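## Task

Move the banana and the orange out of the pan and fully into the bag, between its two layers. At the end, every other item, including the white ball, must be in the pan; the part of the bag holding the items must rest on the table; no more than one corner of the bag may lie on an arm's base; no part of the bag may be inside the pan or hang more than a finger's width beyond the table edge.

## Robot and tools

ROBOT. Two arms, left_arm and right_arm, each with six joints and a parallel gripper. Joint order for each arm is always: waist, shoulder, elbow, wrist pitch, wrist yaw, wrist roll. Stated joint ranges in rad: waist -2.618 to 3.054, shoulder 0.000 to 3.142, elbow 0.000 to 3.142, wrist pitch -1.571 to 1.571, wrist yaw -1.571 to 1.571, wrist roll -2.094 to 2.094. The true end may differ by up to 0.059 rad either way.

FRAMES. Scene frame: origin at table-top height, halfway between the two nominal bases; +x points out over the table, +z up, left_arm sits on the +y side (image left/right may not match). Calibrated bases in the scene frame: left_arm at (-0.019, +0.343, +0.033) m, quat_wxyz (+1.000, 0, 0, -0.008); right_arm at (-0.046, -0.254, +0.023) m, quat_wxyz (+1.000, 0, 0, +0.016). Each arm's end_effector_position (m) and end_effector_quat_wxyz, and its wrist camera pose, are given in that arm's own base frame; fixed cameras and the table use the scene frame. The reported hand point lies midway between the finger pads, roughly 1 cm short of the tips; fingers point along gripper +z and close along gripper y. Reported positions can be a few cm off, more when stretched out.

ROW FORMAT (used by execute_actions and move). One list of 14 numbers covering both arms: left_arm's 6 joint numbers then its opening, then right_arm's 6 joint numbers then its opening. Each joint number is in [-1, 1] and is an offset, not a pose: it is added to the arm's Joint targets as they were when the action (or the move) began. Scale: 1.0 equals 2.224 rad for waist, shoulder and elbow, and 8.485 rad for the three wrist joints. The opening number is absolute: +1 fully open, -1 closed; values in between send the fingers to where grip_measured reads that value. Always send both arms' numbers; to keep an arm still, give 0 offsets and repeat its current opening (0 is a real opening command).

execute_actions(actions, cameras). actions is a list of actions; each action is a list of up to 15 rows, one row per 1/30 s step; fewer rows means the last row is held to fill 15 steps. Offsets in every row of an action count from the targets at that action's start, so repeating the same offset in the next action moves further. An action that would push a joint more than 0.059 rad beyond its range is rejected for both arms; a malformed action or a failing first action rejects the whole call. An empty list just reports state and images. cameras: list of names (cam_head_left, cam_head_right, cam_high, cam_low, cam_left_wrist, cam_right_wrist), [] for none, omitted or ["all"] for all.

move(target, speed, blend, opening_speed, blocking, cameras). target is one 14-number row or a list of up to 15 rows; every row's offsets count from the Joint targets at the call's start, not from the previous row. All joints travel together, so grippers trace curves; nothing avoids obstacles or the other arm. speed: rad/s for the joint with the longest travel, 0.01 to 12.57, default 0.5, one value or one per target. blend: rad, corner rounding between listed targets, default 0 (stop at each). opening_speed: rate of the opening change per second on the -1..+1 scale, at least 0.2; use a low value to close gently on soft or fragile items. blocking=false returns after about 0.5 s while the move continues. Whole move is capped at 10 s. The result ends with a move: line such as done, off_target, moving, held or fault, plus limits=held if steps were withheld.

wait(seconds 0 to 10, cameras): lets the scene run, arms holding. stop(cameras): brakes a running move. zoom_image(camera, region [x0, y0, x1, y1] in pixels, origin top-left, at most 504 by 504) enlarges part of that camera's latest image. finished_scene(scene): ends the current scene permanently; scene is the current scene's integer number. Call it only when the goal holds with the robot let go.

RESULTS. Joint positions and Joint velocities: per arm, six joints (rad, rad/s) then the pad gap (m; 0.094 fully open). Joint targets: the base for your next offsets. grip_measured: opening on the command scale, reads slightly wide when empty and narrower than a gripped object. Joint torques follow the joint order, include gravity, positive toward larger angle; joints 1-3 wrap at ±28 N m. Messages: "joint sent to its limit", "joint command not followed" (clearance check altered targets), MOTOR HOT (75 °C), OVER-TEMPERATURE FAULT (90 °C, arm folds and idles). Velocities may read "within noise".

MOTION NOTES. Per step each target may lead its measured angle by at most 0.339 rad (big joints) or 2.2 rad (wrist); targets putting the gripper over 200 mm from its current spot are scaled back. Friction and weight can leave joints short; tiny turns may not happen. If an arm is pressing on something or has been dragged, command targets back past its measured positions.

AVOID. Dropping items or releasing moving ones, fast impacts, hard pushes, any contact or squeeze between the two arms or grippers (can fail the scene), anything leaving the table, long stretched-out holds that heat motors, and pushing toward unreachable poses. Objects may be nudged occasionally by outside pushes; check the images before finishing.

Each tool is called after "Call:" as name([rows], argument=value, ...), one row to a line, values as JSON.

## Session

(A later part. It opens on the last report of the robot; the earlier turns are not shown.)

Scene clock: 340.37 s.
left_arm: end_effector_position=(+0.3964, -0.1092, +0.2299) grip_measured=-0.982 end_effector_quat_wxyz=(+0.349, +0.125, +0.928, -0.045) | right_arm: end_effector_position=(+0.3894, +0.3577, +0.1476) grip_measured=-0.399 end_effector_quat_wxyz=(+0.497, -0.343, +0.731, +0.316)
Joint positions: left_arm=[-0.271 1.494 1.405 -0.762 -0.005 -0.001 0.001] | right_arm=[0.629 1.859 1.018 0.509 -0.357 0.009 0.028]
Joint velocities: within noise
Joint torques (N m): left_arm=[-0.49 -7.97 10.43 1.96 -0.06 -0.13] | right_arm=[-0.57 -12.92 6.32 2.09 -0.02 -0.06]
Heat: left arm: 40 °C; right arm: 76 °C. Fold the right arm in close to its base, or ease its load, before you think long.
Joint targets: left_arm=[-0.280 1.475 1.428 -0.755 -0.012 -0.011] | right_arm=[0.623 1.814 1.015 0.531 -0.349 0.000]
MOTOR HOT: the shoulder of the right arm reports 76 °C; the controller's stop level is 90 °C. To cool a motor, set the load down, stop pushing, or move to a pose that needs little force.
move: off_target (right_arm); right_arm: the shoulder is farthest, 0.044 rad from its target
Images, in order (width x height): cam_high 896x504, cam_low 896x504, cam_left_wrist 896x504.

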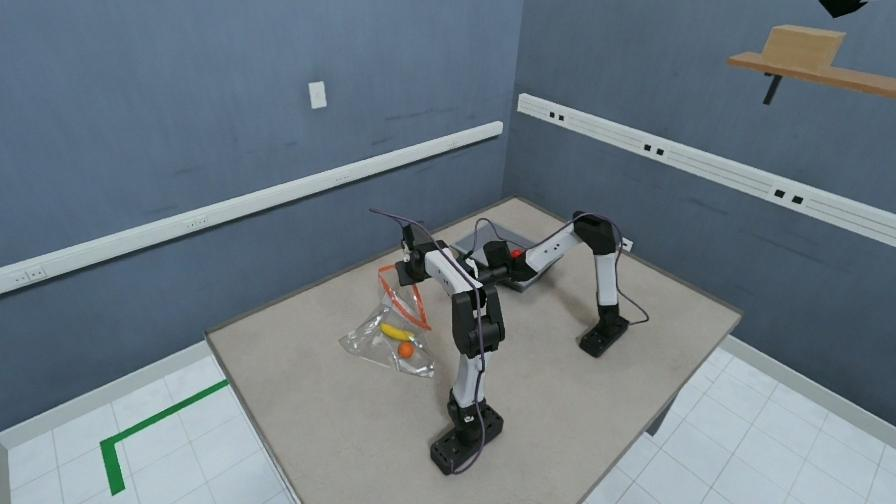

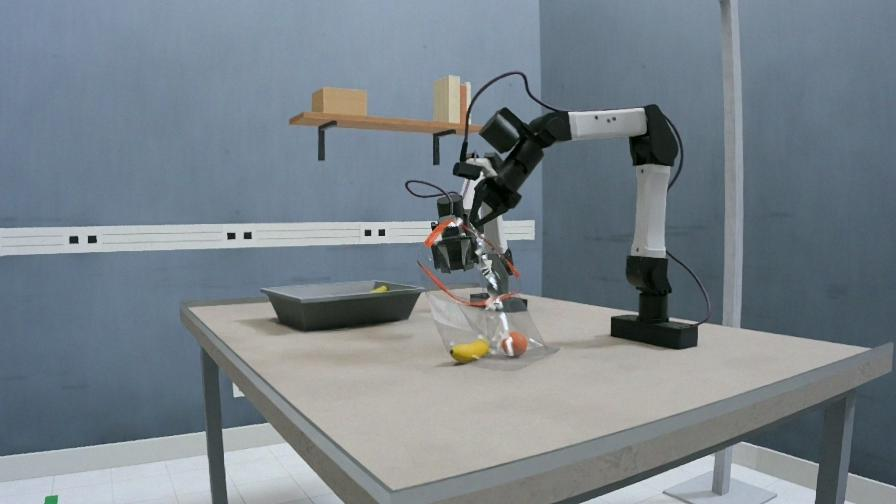

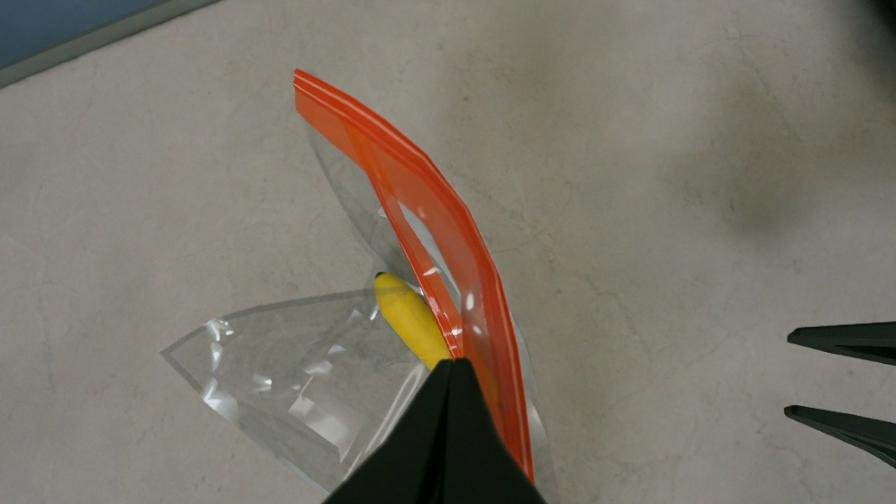

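Call:
move([
  [0,0,0,0,0,0,-1,-0.19,-0.411,-0.052,0.067,0.041,0,-0.4],
  [-0.0343,0.0859,-0.1449,0.0608,0,0,-1,-0.19,-0.411,-0.052,0.067,0.041,0,-0.4],
], speed=[0.8,0.25], blend=0.05)

Call:
zoom_image(camera="cam_high", region=[320, 230, 480, 390])

Call:
zoom_image(camera="cam_low", region=[400, 200, 560, 380])

Scene clock: 344.97 s.
left_arm: end_effector_position=(+0.4291, -0.1555, +0.1280) grip_measured=-0.982 end_effector_quat_wxyz=(+0.376, +0.159, +0.910, -0.064) | right_arm: end_effector_position=(+0.2064, +0.0452, +0.6001) grip_measured=-0.399 end_effector_quat_wxyz=(+0.967, -0.028, +0.231, +0.105)
Joint positions: left_arm=[-0.35 1.654 1.114 -0.248 -0.005 -0.001 0.001] | right_arm=[0.208 0.897 0.901 1.096 -0.01 0.007 0.028]
Joint velocities: within noise
Joint torques (N m): left_arm=[-0.28 -6.91 7.24 2.06 -0.06 -0.13] | right_arm=[-0.69 -0.21 5.94 0.59 0.06 -0.03]
Heat: left arm: 40 °C; right arm: 72 °C. Fold the right arm in close to its base, or ease its load, before you think long.
Joint targets: left_arm=[-0.356 1.666 1.105 -0.239 -0.012 -0.011] | right_arm=[0.200 0.900 0.899 1.099 -0.001 0.000]
MOTOR HOT: still on. The shoulder of the right arm reports 72 °C.
move: done

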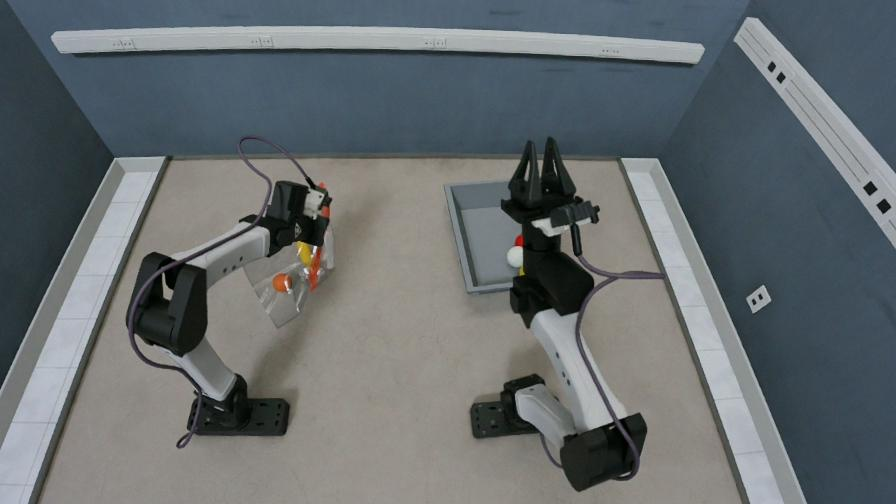

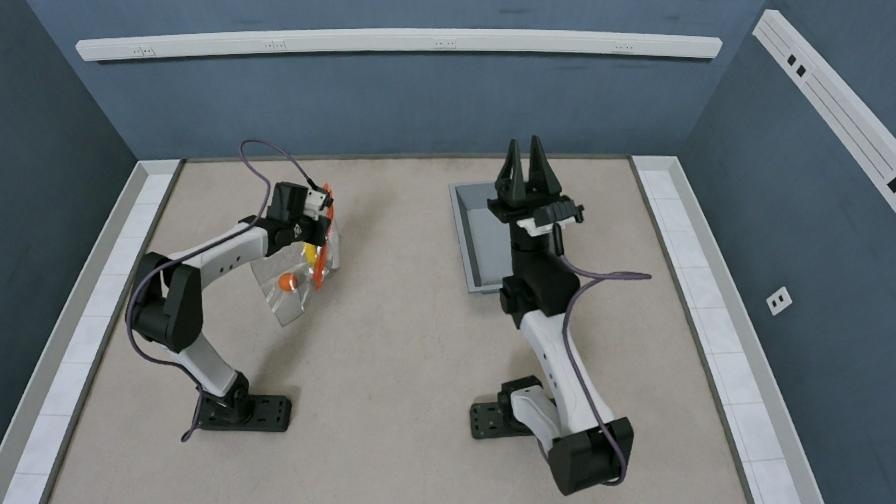

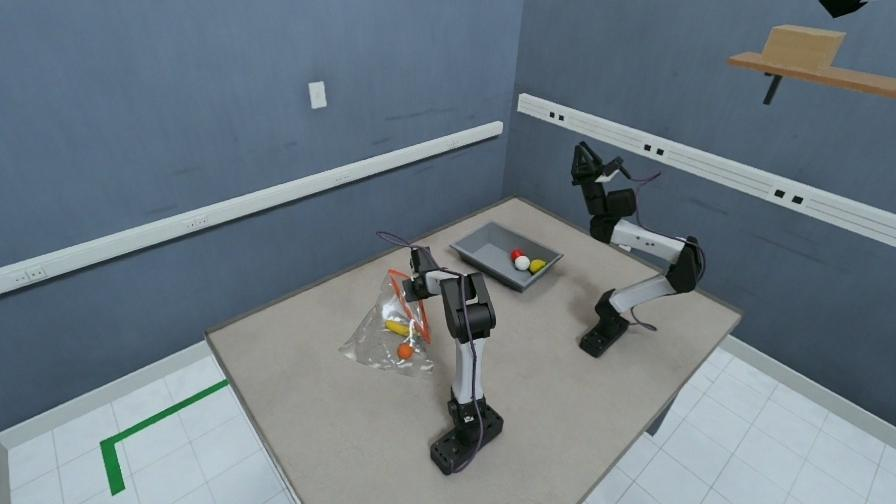

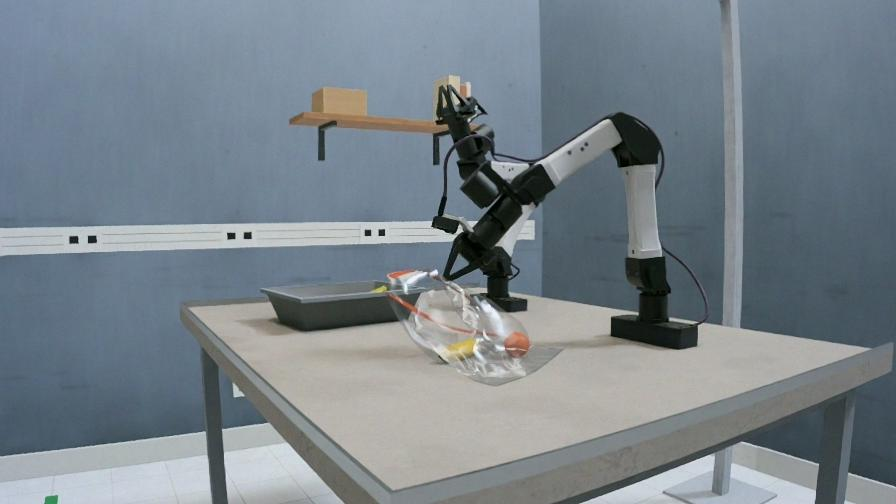

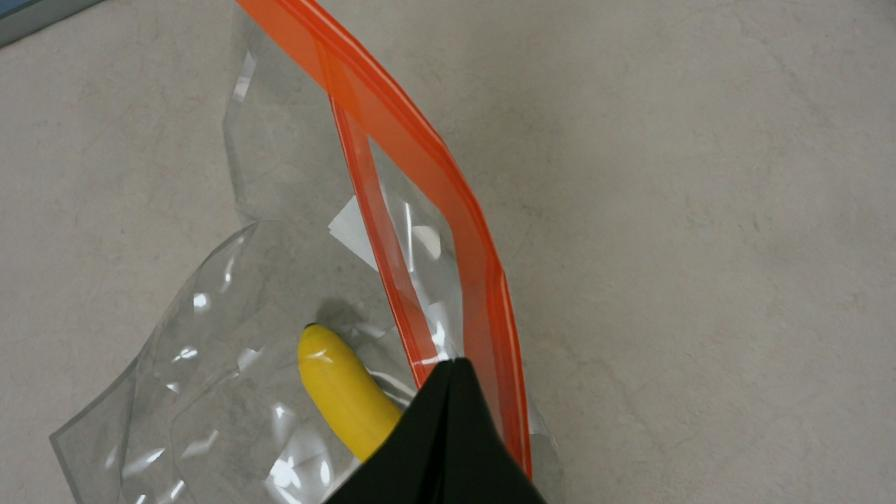

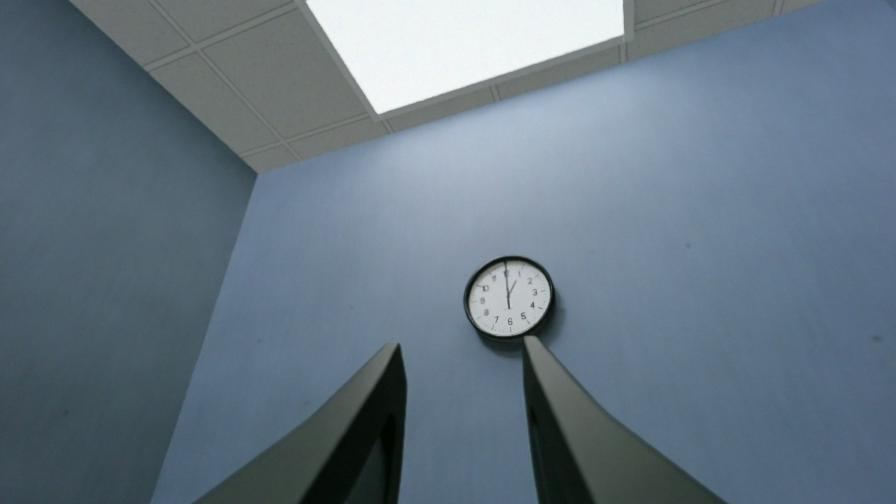

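Scaled by 3.150 from the camera's 896x504 image, which has a finer 1280x720 frame.

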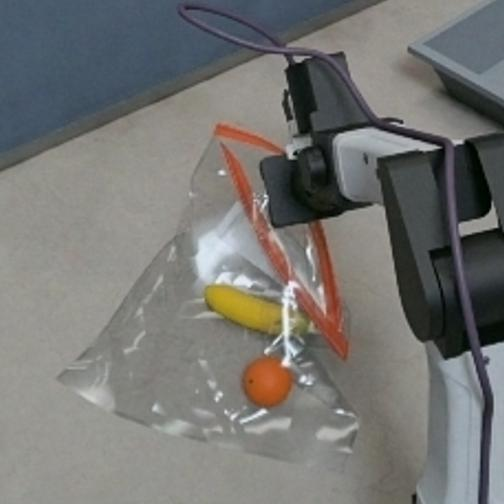

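Scaled by 2.800 from the camera's 896x504 image, which has a finer 1280x720 frame.

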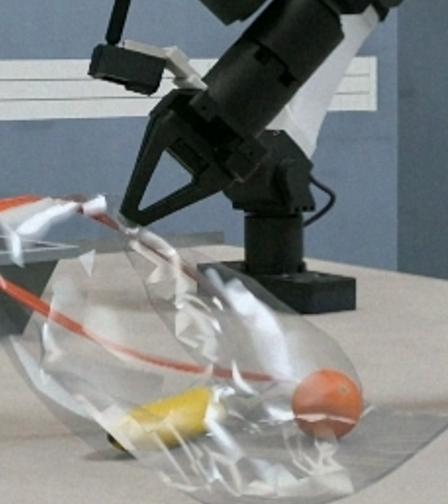

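Call:
move(target=[-0.022,0.1594,-0.0295,0.0484,0,0,-1,0,0,0,0,0,0,-0.4], speed=0.2, cameras=["cam_high","cam_low","cam_left_wrist","cam_head_left"])

Call:
zoom_image(camera="cam_high", region=[320, 230, 480, 390])

Call:
zoom_image(camera="cam_low", region=[360, 220, 580, 400])

Scene clock: 348.13 s.
left_arm: end_effector_position=(+0.4554, -0.1908, +0.0119) grip_measured=-0.982 end_effector_quat_wxyz=(+0.372, +0.182, +0.907, -0.073) | right_arm: end_effector_position=(+0.2064, +0.0451, +0.6001) grip_measured=-0.399 end_effector_quat_wxyz=(+0.967, -0.028, +0.231, +0.105)
Joint positions: left_arm=[-0.398 2.005 1.048 0.163 -0.005 -0.001 0.001] | right_arm=[0.208 0.897 0.901 1.096 -0.009 0.007 0.028]
Joint velocities: within noise
Joint torques (N m): left_arm=[-0.31 -8.61 5.96 2.06 -0.05 -0.13] | right_arm=[-0.69 -0.21 5.94 0.59 0.06 -0.03]
Heat: left arm: 40 °C; right arm: 70 °C.
Joint targets: left_arm=[-0.405 2.021 1.040 0.172 -0.012 -0.011] | right_arm=[0.200 0.900 0.899 1.099 -0.001 0.000]
MOTOR HOT: cleared for the motors of the right arm.
move: done
Images, in order (width x height): cam_head_left 896x504, cam_high 896x504, cam_low 896x504, cam_left_wrist 896x504.

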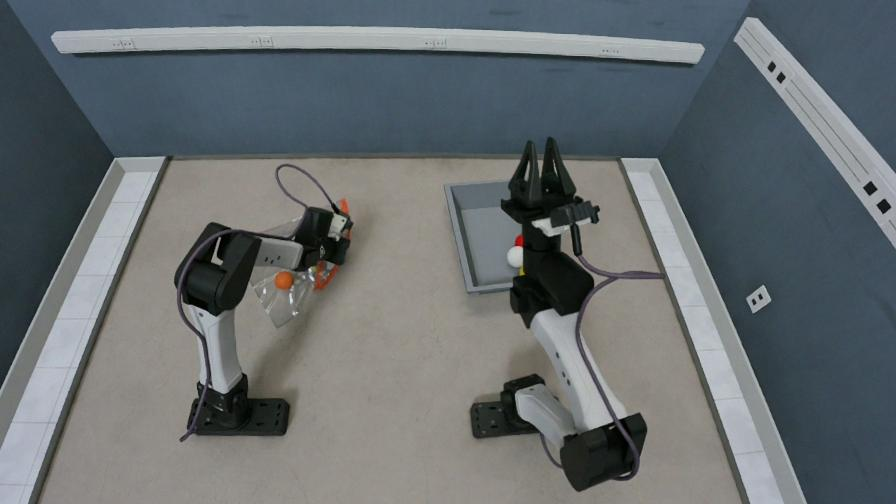

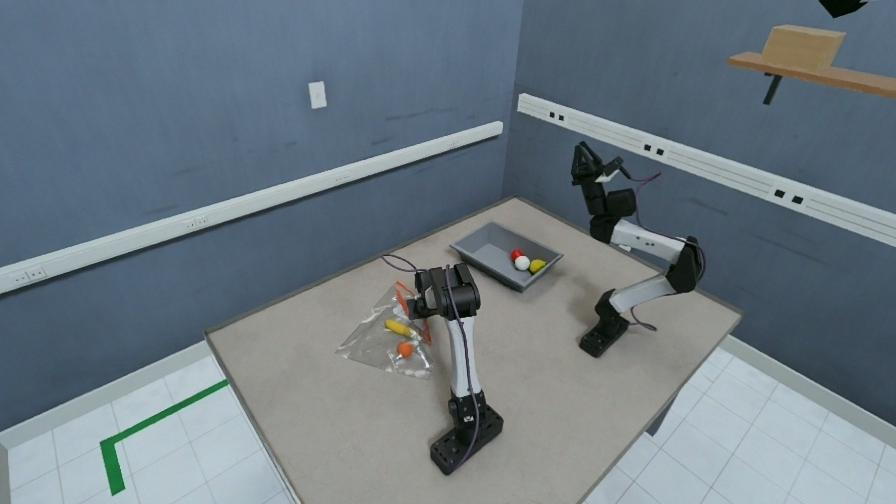

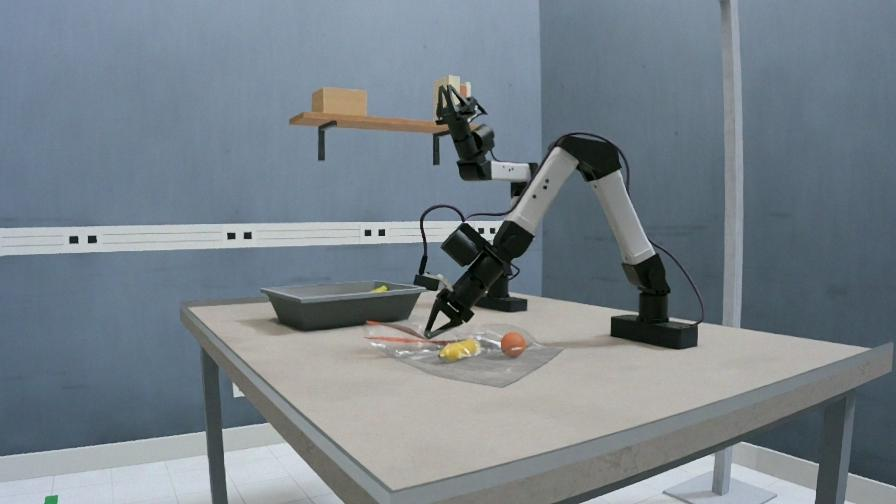

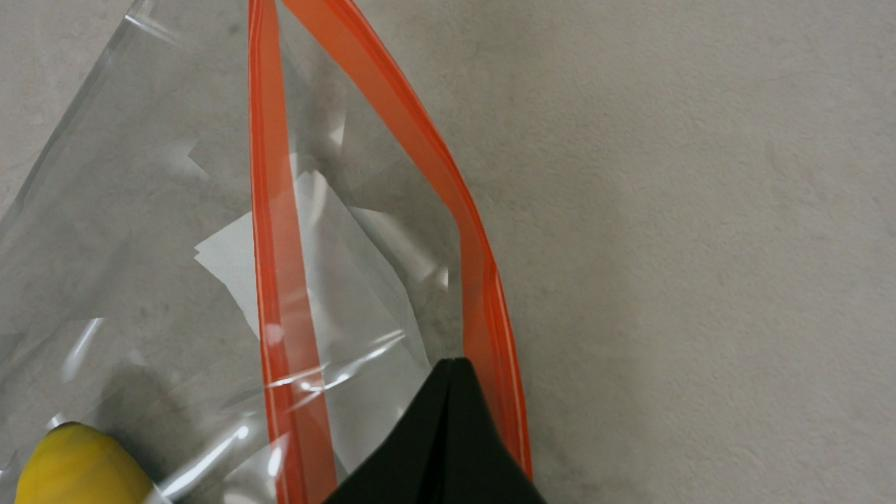

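Scaled by 3.150 from the camera's 896x504 image, which has a finer 1280x720 frame.

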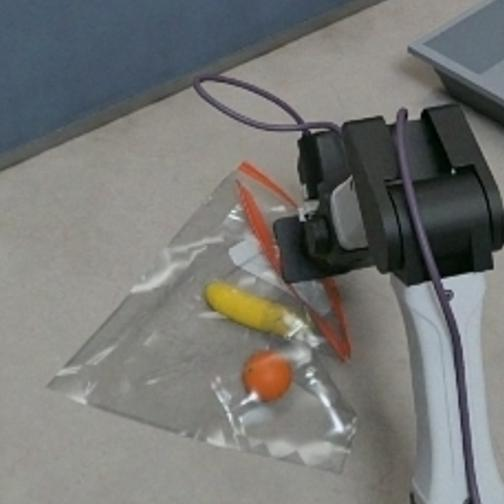

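Scaled by 2.291 from the camera's 896x504 image, which has a finer 1280x720 frame.

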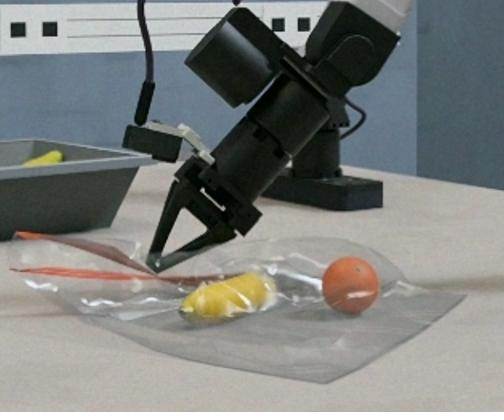

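Call:
move([
  [0,0.022,0,0,0,0,-1,0,0,0,0,0,0,-0.4],
  [0,0.022,0,0,0,0,-0.5,0,0,0,0,0,0,-0.4],
], speed=0.15, opening_speed=0.3, cameras=["cam_high","cam_low","cam_left_wrist"])

Call:
zoom_image(camera="cam_low", region=[360, 220, 580, 400])

Scene clock: 351.13 s.
left_arm: end_effector_position=(+0.4517, -0.1892, -0.0083) grip_measured=-0.502 end_effector_quat_wxyz=(+0.354, +0.183, +0.915, -0.069) | right_arm: end_effector_position=(+0.2064, +0.0451, +0.6001) grip_measured=-0.399 end_effector_quat_wxyz=(+0.967, -0.028, +0.231, +0.105)
Joint positions: left_arm=[-0.398 2.05 1.048 0.169 -0.005 -0.001 0.023] | right_arm=[0.208 0.897 0.901 1.096 -0.009 0.007 0.028]
Joint velocities: within noise
Joint torques (N m): left_arm=[-0.29 -8.42 5.74 1.93 -0.06 -0.13] | right_arm=[-0.69 -0.21 5.93 0.59 0.06 -0.03]
Heat: left arm: 39 °C; right arm: 67 °C.
Joint targets: left_arm=[-0.405 2.070 1.040 0.172 -0.012 -0.011] | right_arm=[0.200 0.900 0.899 1.099 -0.001 0.000]
move: done
Images, in order (width x height): cam_high 896x504, cam_low 896x504, cam_left_wrist 896x504.

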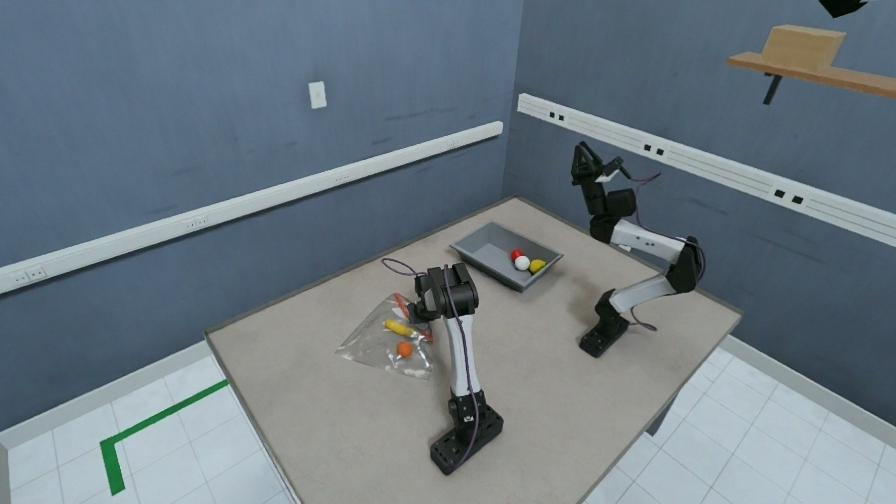

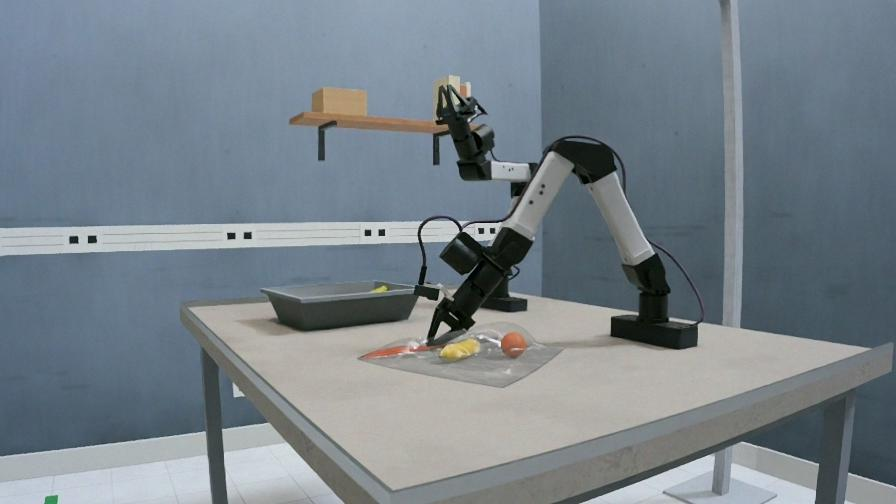

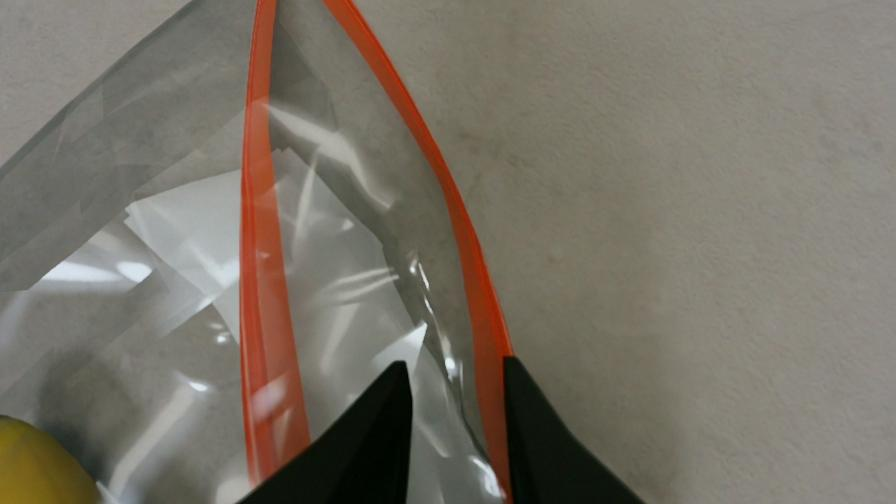

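Scaled by 2.291 from the camera's 896x504 image, which has a finer 1280x720 frame.

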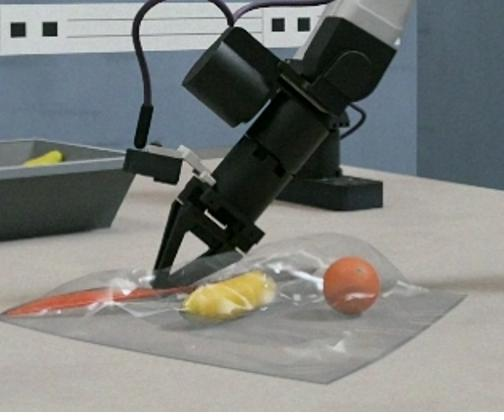

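Call:
move(target=[0,-0.2174,0.01,-0.0527,0,0,-0.5,0,0,0,0,0,0,-0.4], speed=0.25)

Call:
zoom_image(camera="cam_high", region=[320, 230, 480, 390])

Call:
zoom_image(camera="cam_low", region=[360, 220, 580, 400])

Scene clock: 354.03 s.
left_arm: end_effector_position=(+0.4031, -0.1688, +0.1193) grip_measured=-0.502 end_effector_quat_wxyz=(+0.361, +0.183, +0.912, -0.071) | right_arm: end_effector_position=(+0.2064, +0.0451, +0.6001) grip_measured=-0.399 end_effector_quat_wxyz=(+0.967, -0.028, +0.231, +0.105)
Joint positions: left_arm=[-0.398 1.606 1.048 -0.26 -0.005 -0.001 0.023] | right_arm=[0.208 0.897 0.901 1.096 -0.009 0.007 0.028]
Joint velocities: within noise
Joint torques (N m): left_arm=[-0.29 -8.91 9.44 1.79 -0.06 -0.14] | right_arm=[-0.68 -0.21 5.96 0.59 0.05 -0.03]
Heat: left arm: 40 °C; right arm: 65 °C.
Joint targets: left_arm=[-0.405 1.586 1.062 -0.275 -0.012 -0.011] | right_arm=[0.200 0.900 0.899 1.099 -0.001 0.000]
move: done

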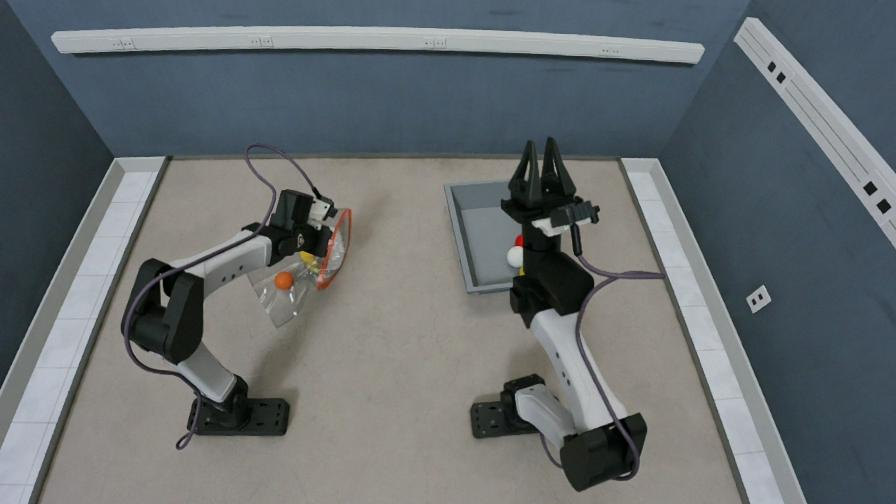

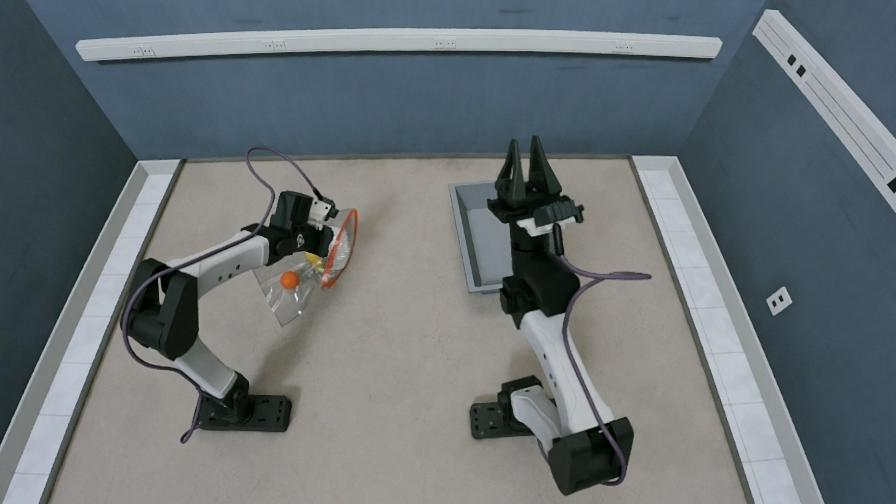

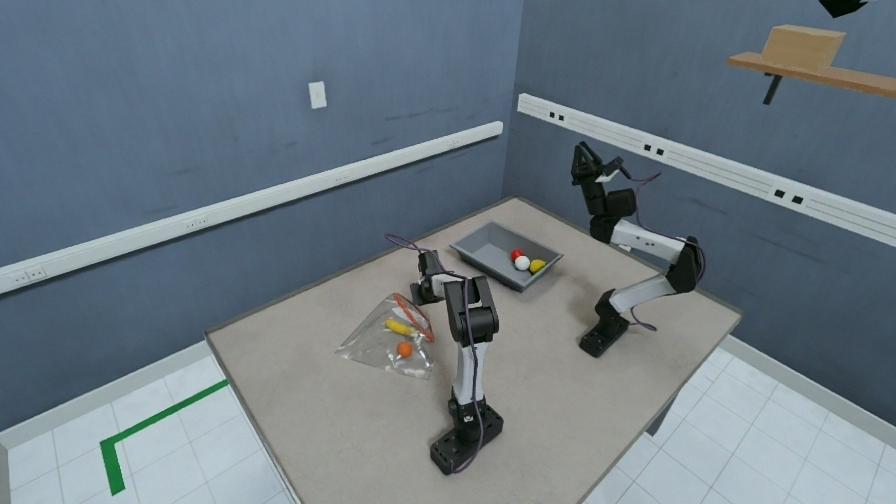

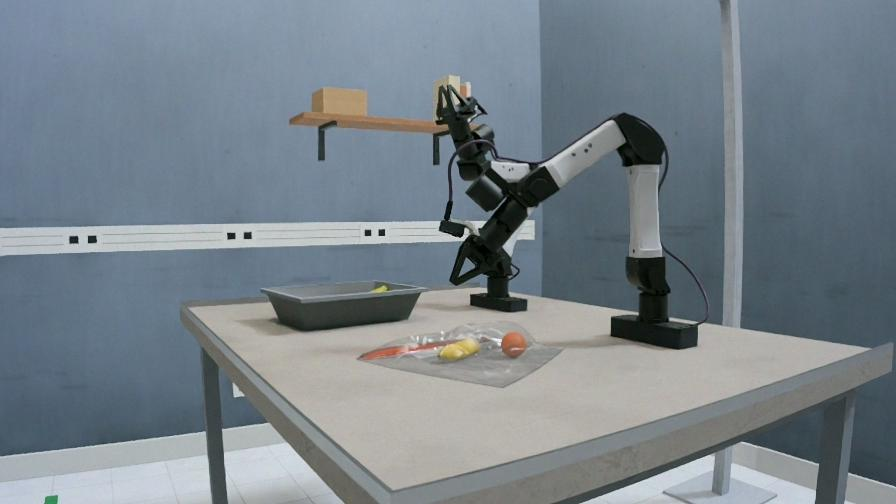

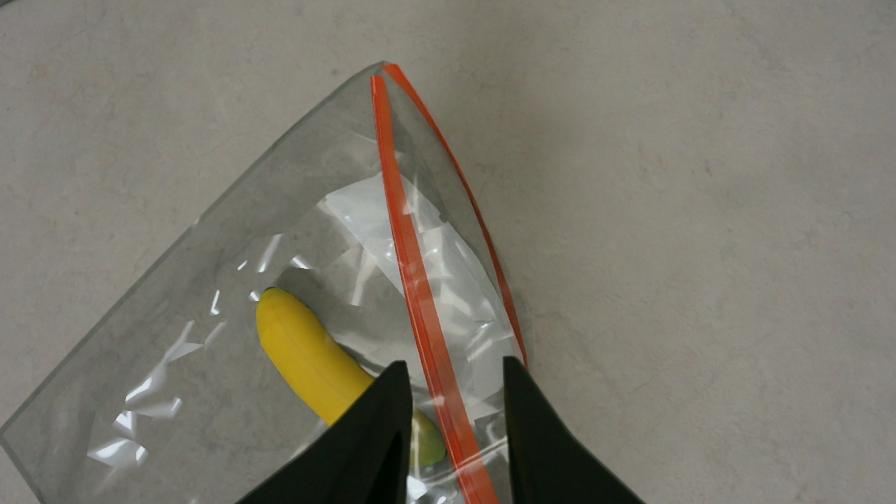

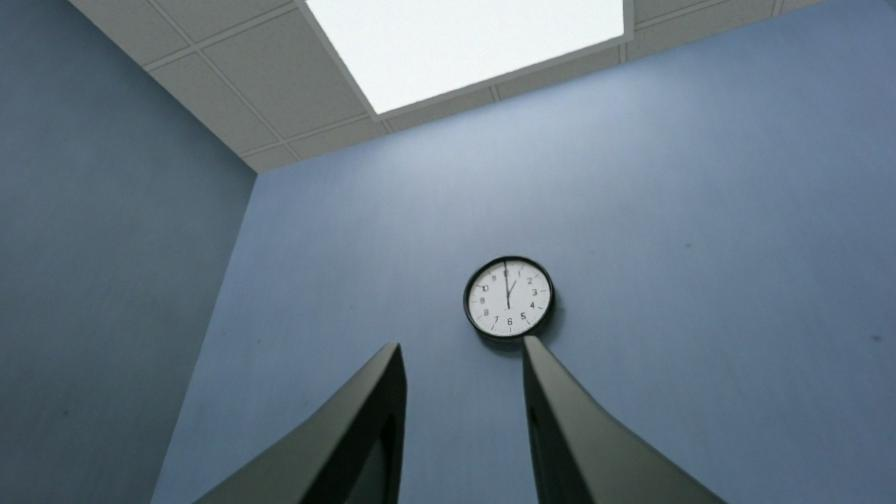

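Scaled by 3.150 from the camera's 896x504 image, which has a finer 1280x720 frame.

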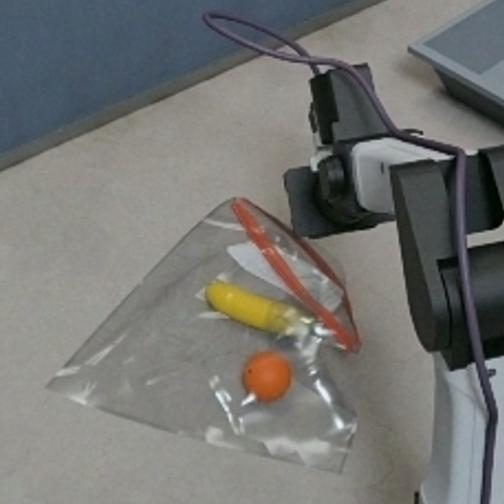

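Scaled by 2.291 from the camera's 896x504 image, which has a finer 1280x720 frame.

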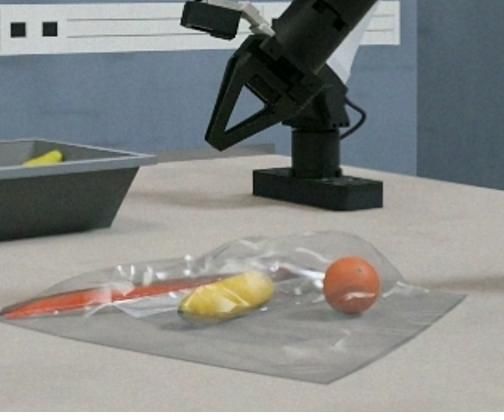

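Call:
zoom_image(camera="cam_left_wrist", region=[340, 300, 540, 504])

Call:
zoom_image(camera="cam_head_right", region=[240, 190, 380, 340])

Call:
zoom_image(camera="cam_high", region=[380, 280, 450, 350])

Scaled by 2.471 from the camera's 896x504 image, which has a finer 1280x720 frame.

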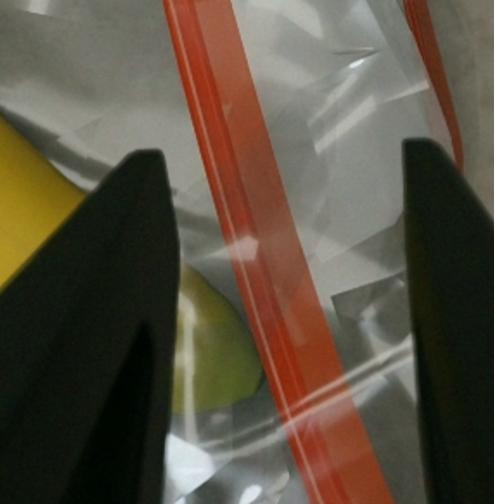

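Scaled by 3.360 from the camera's 896x504 image, which has a finer 1280x720 frame.

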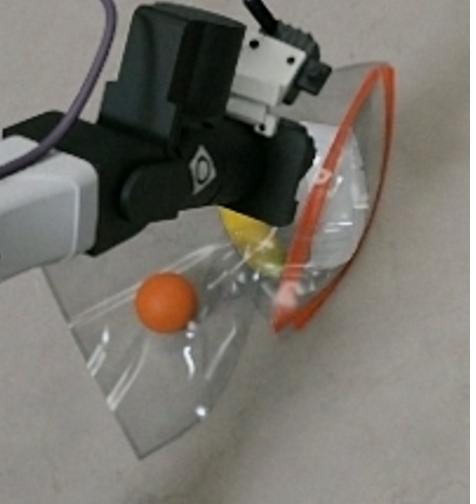

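Scaled by 7.200 from the camera's 896x504 image, which has a finer 1280x720 frame.

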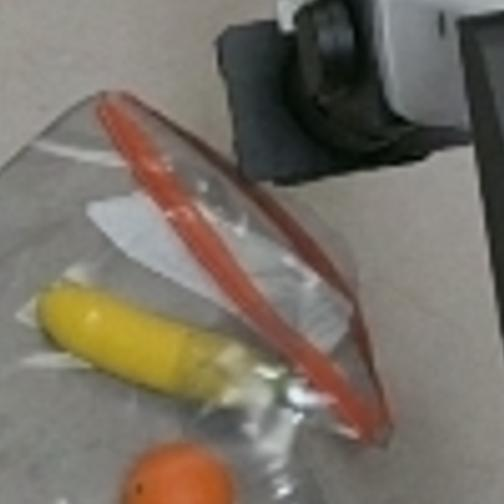

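Call:
finished_scene(scene=2)

The scene is finished: the task was done.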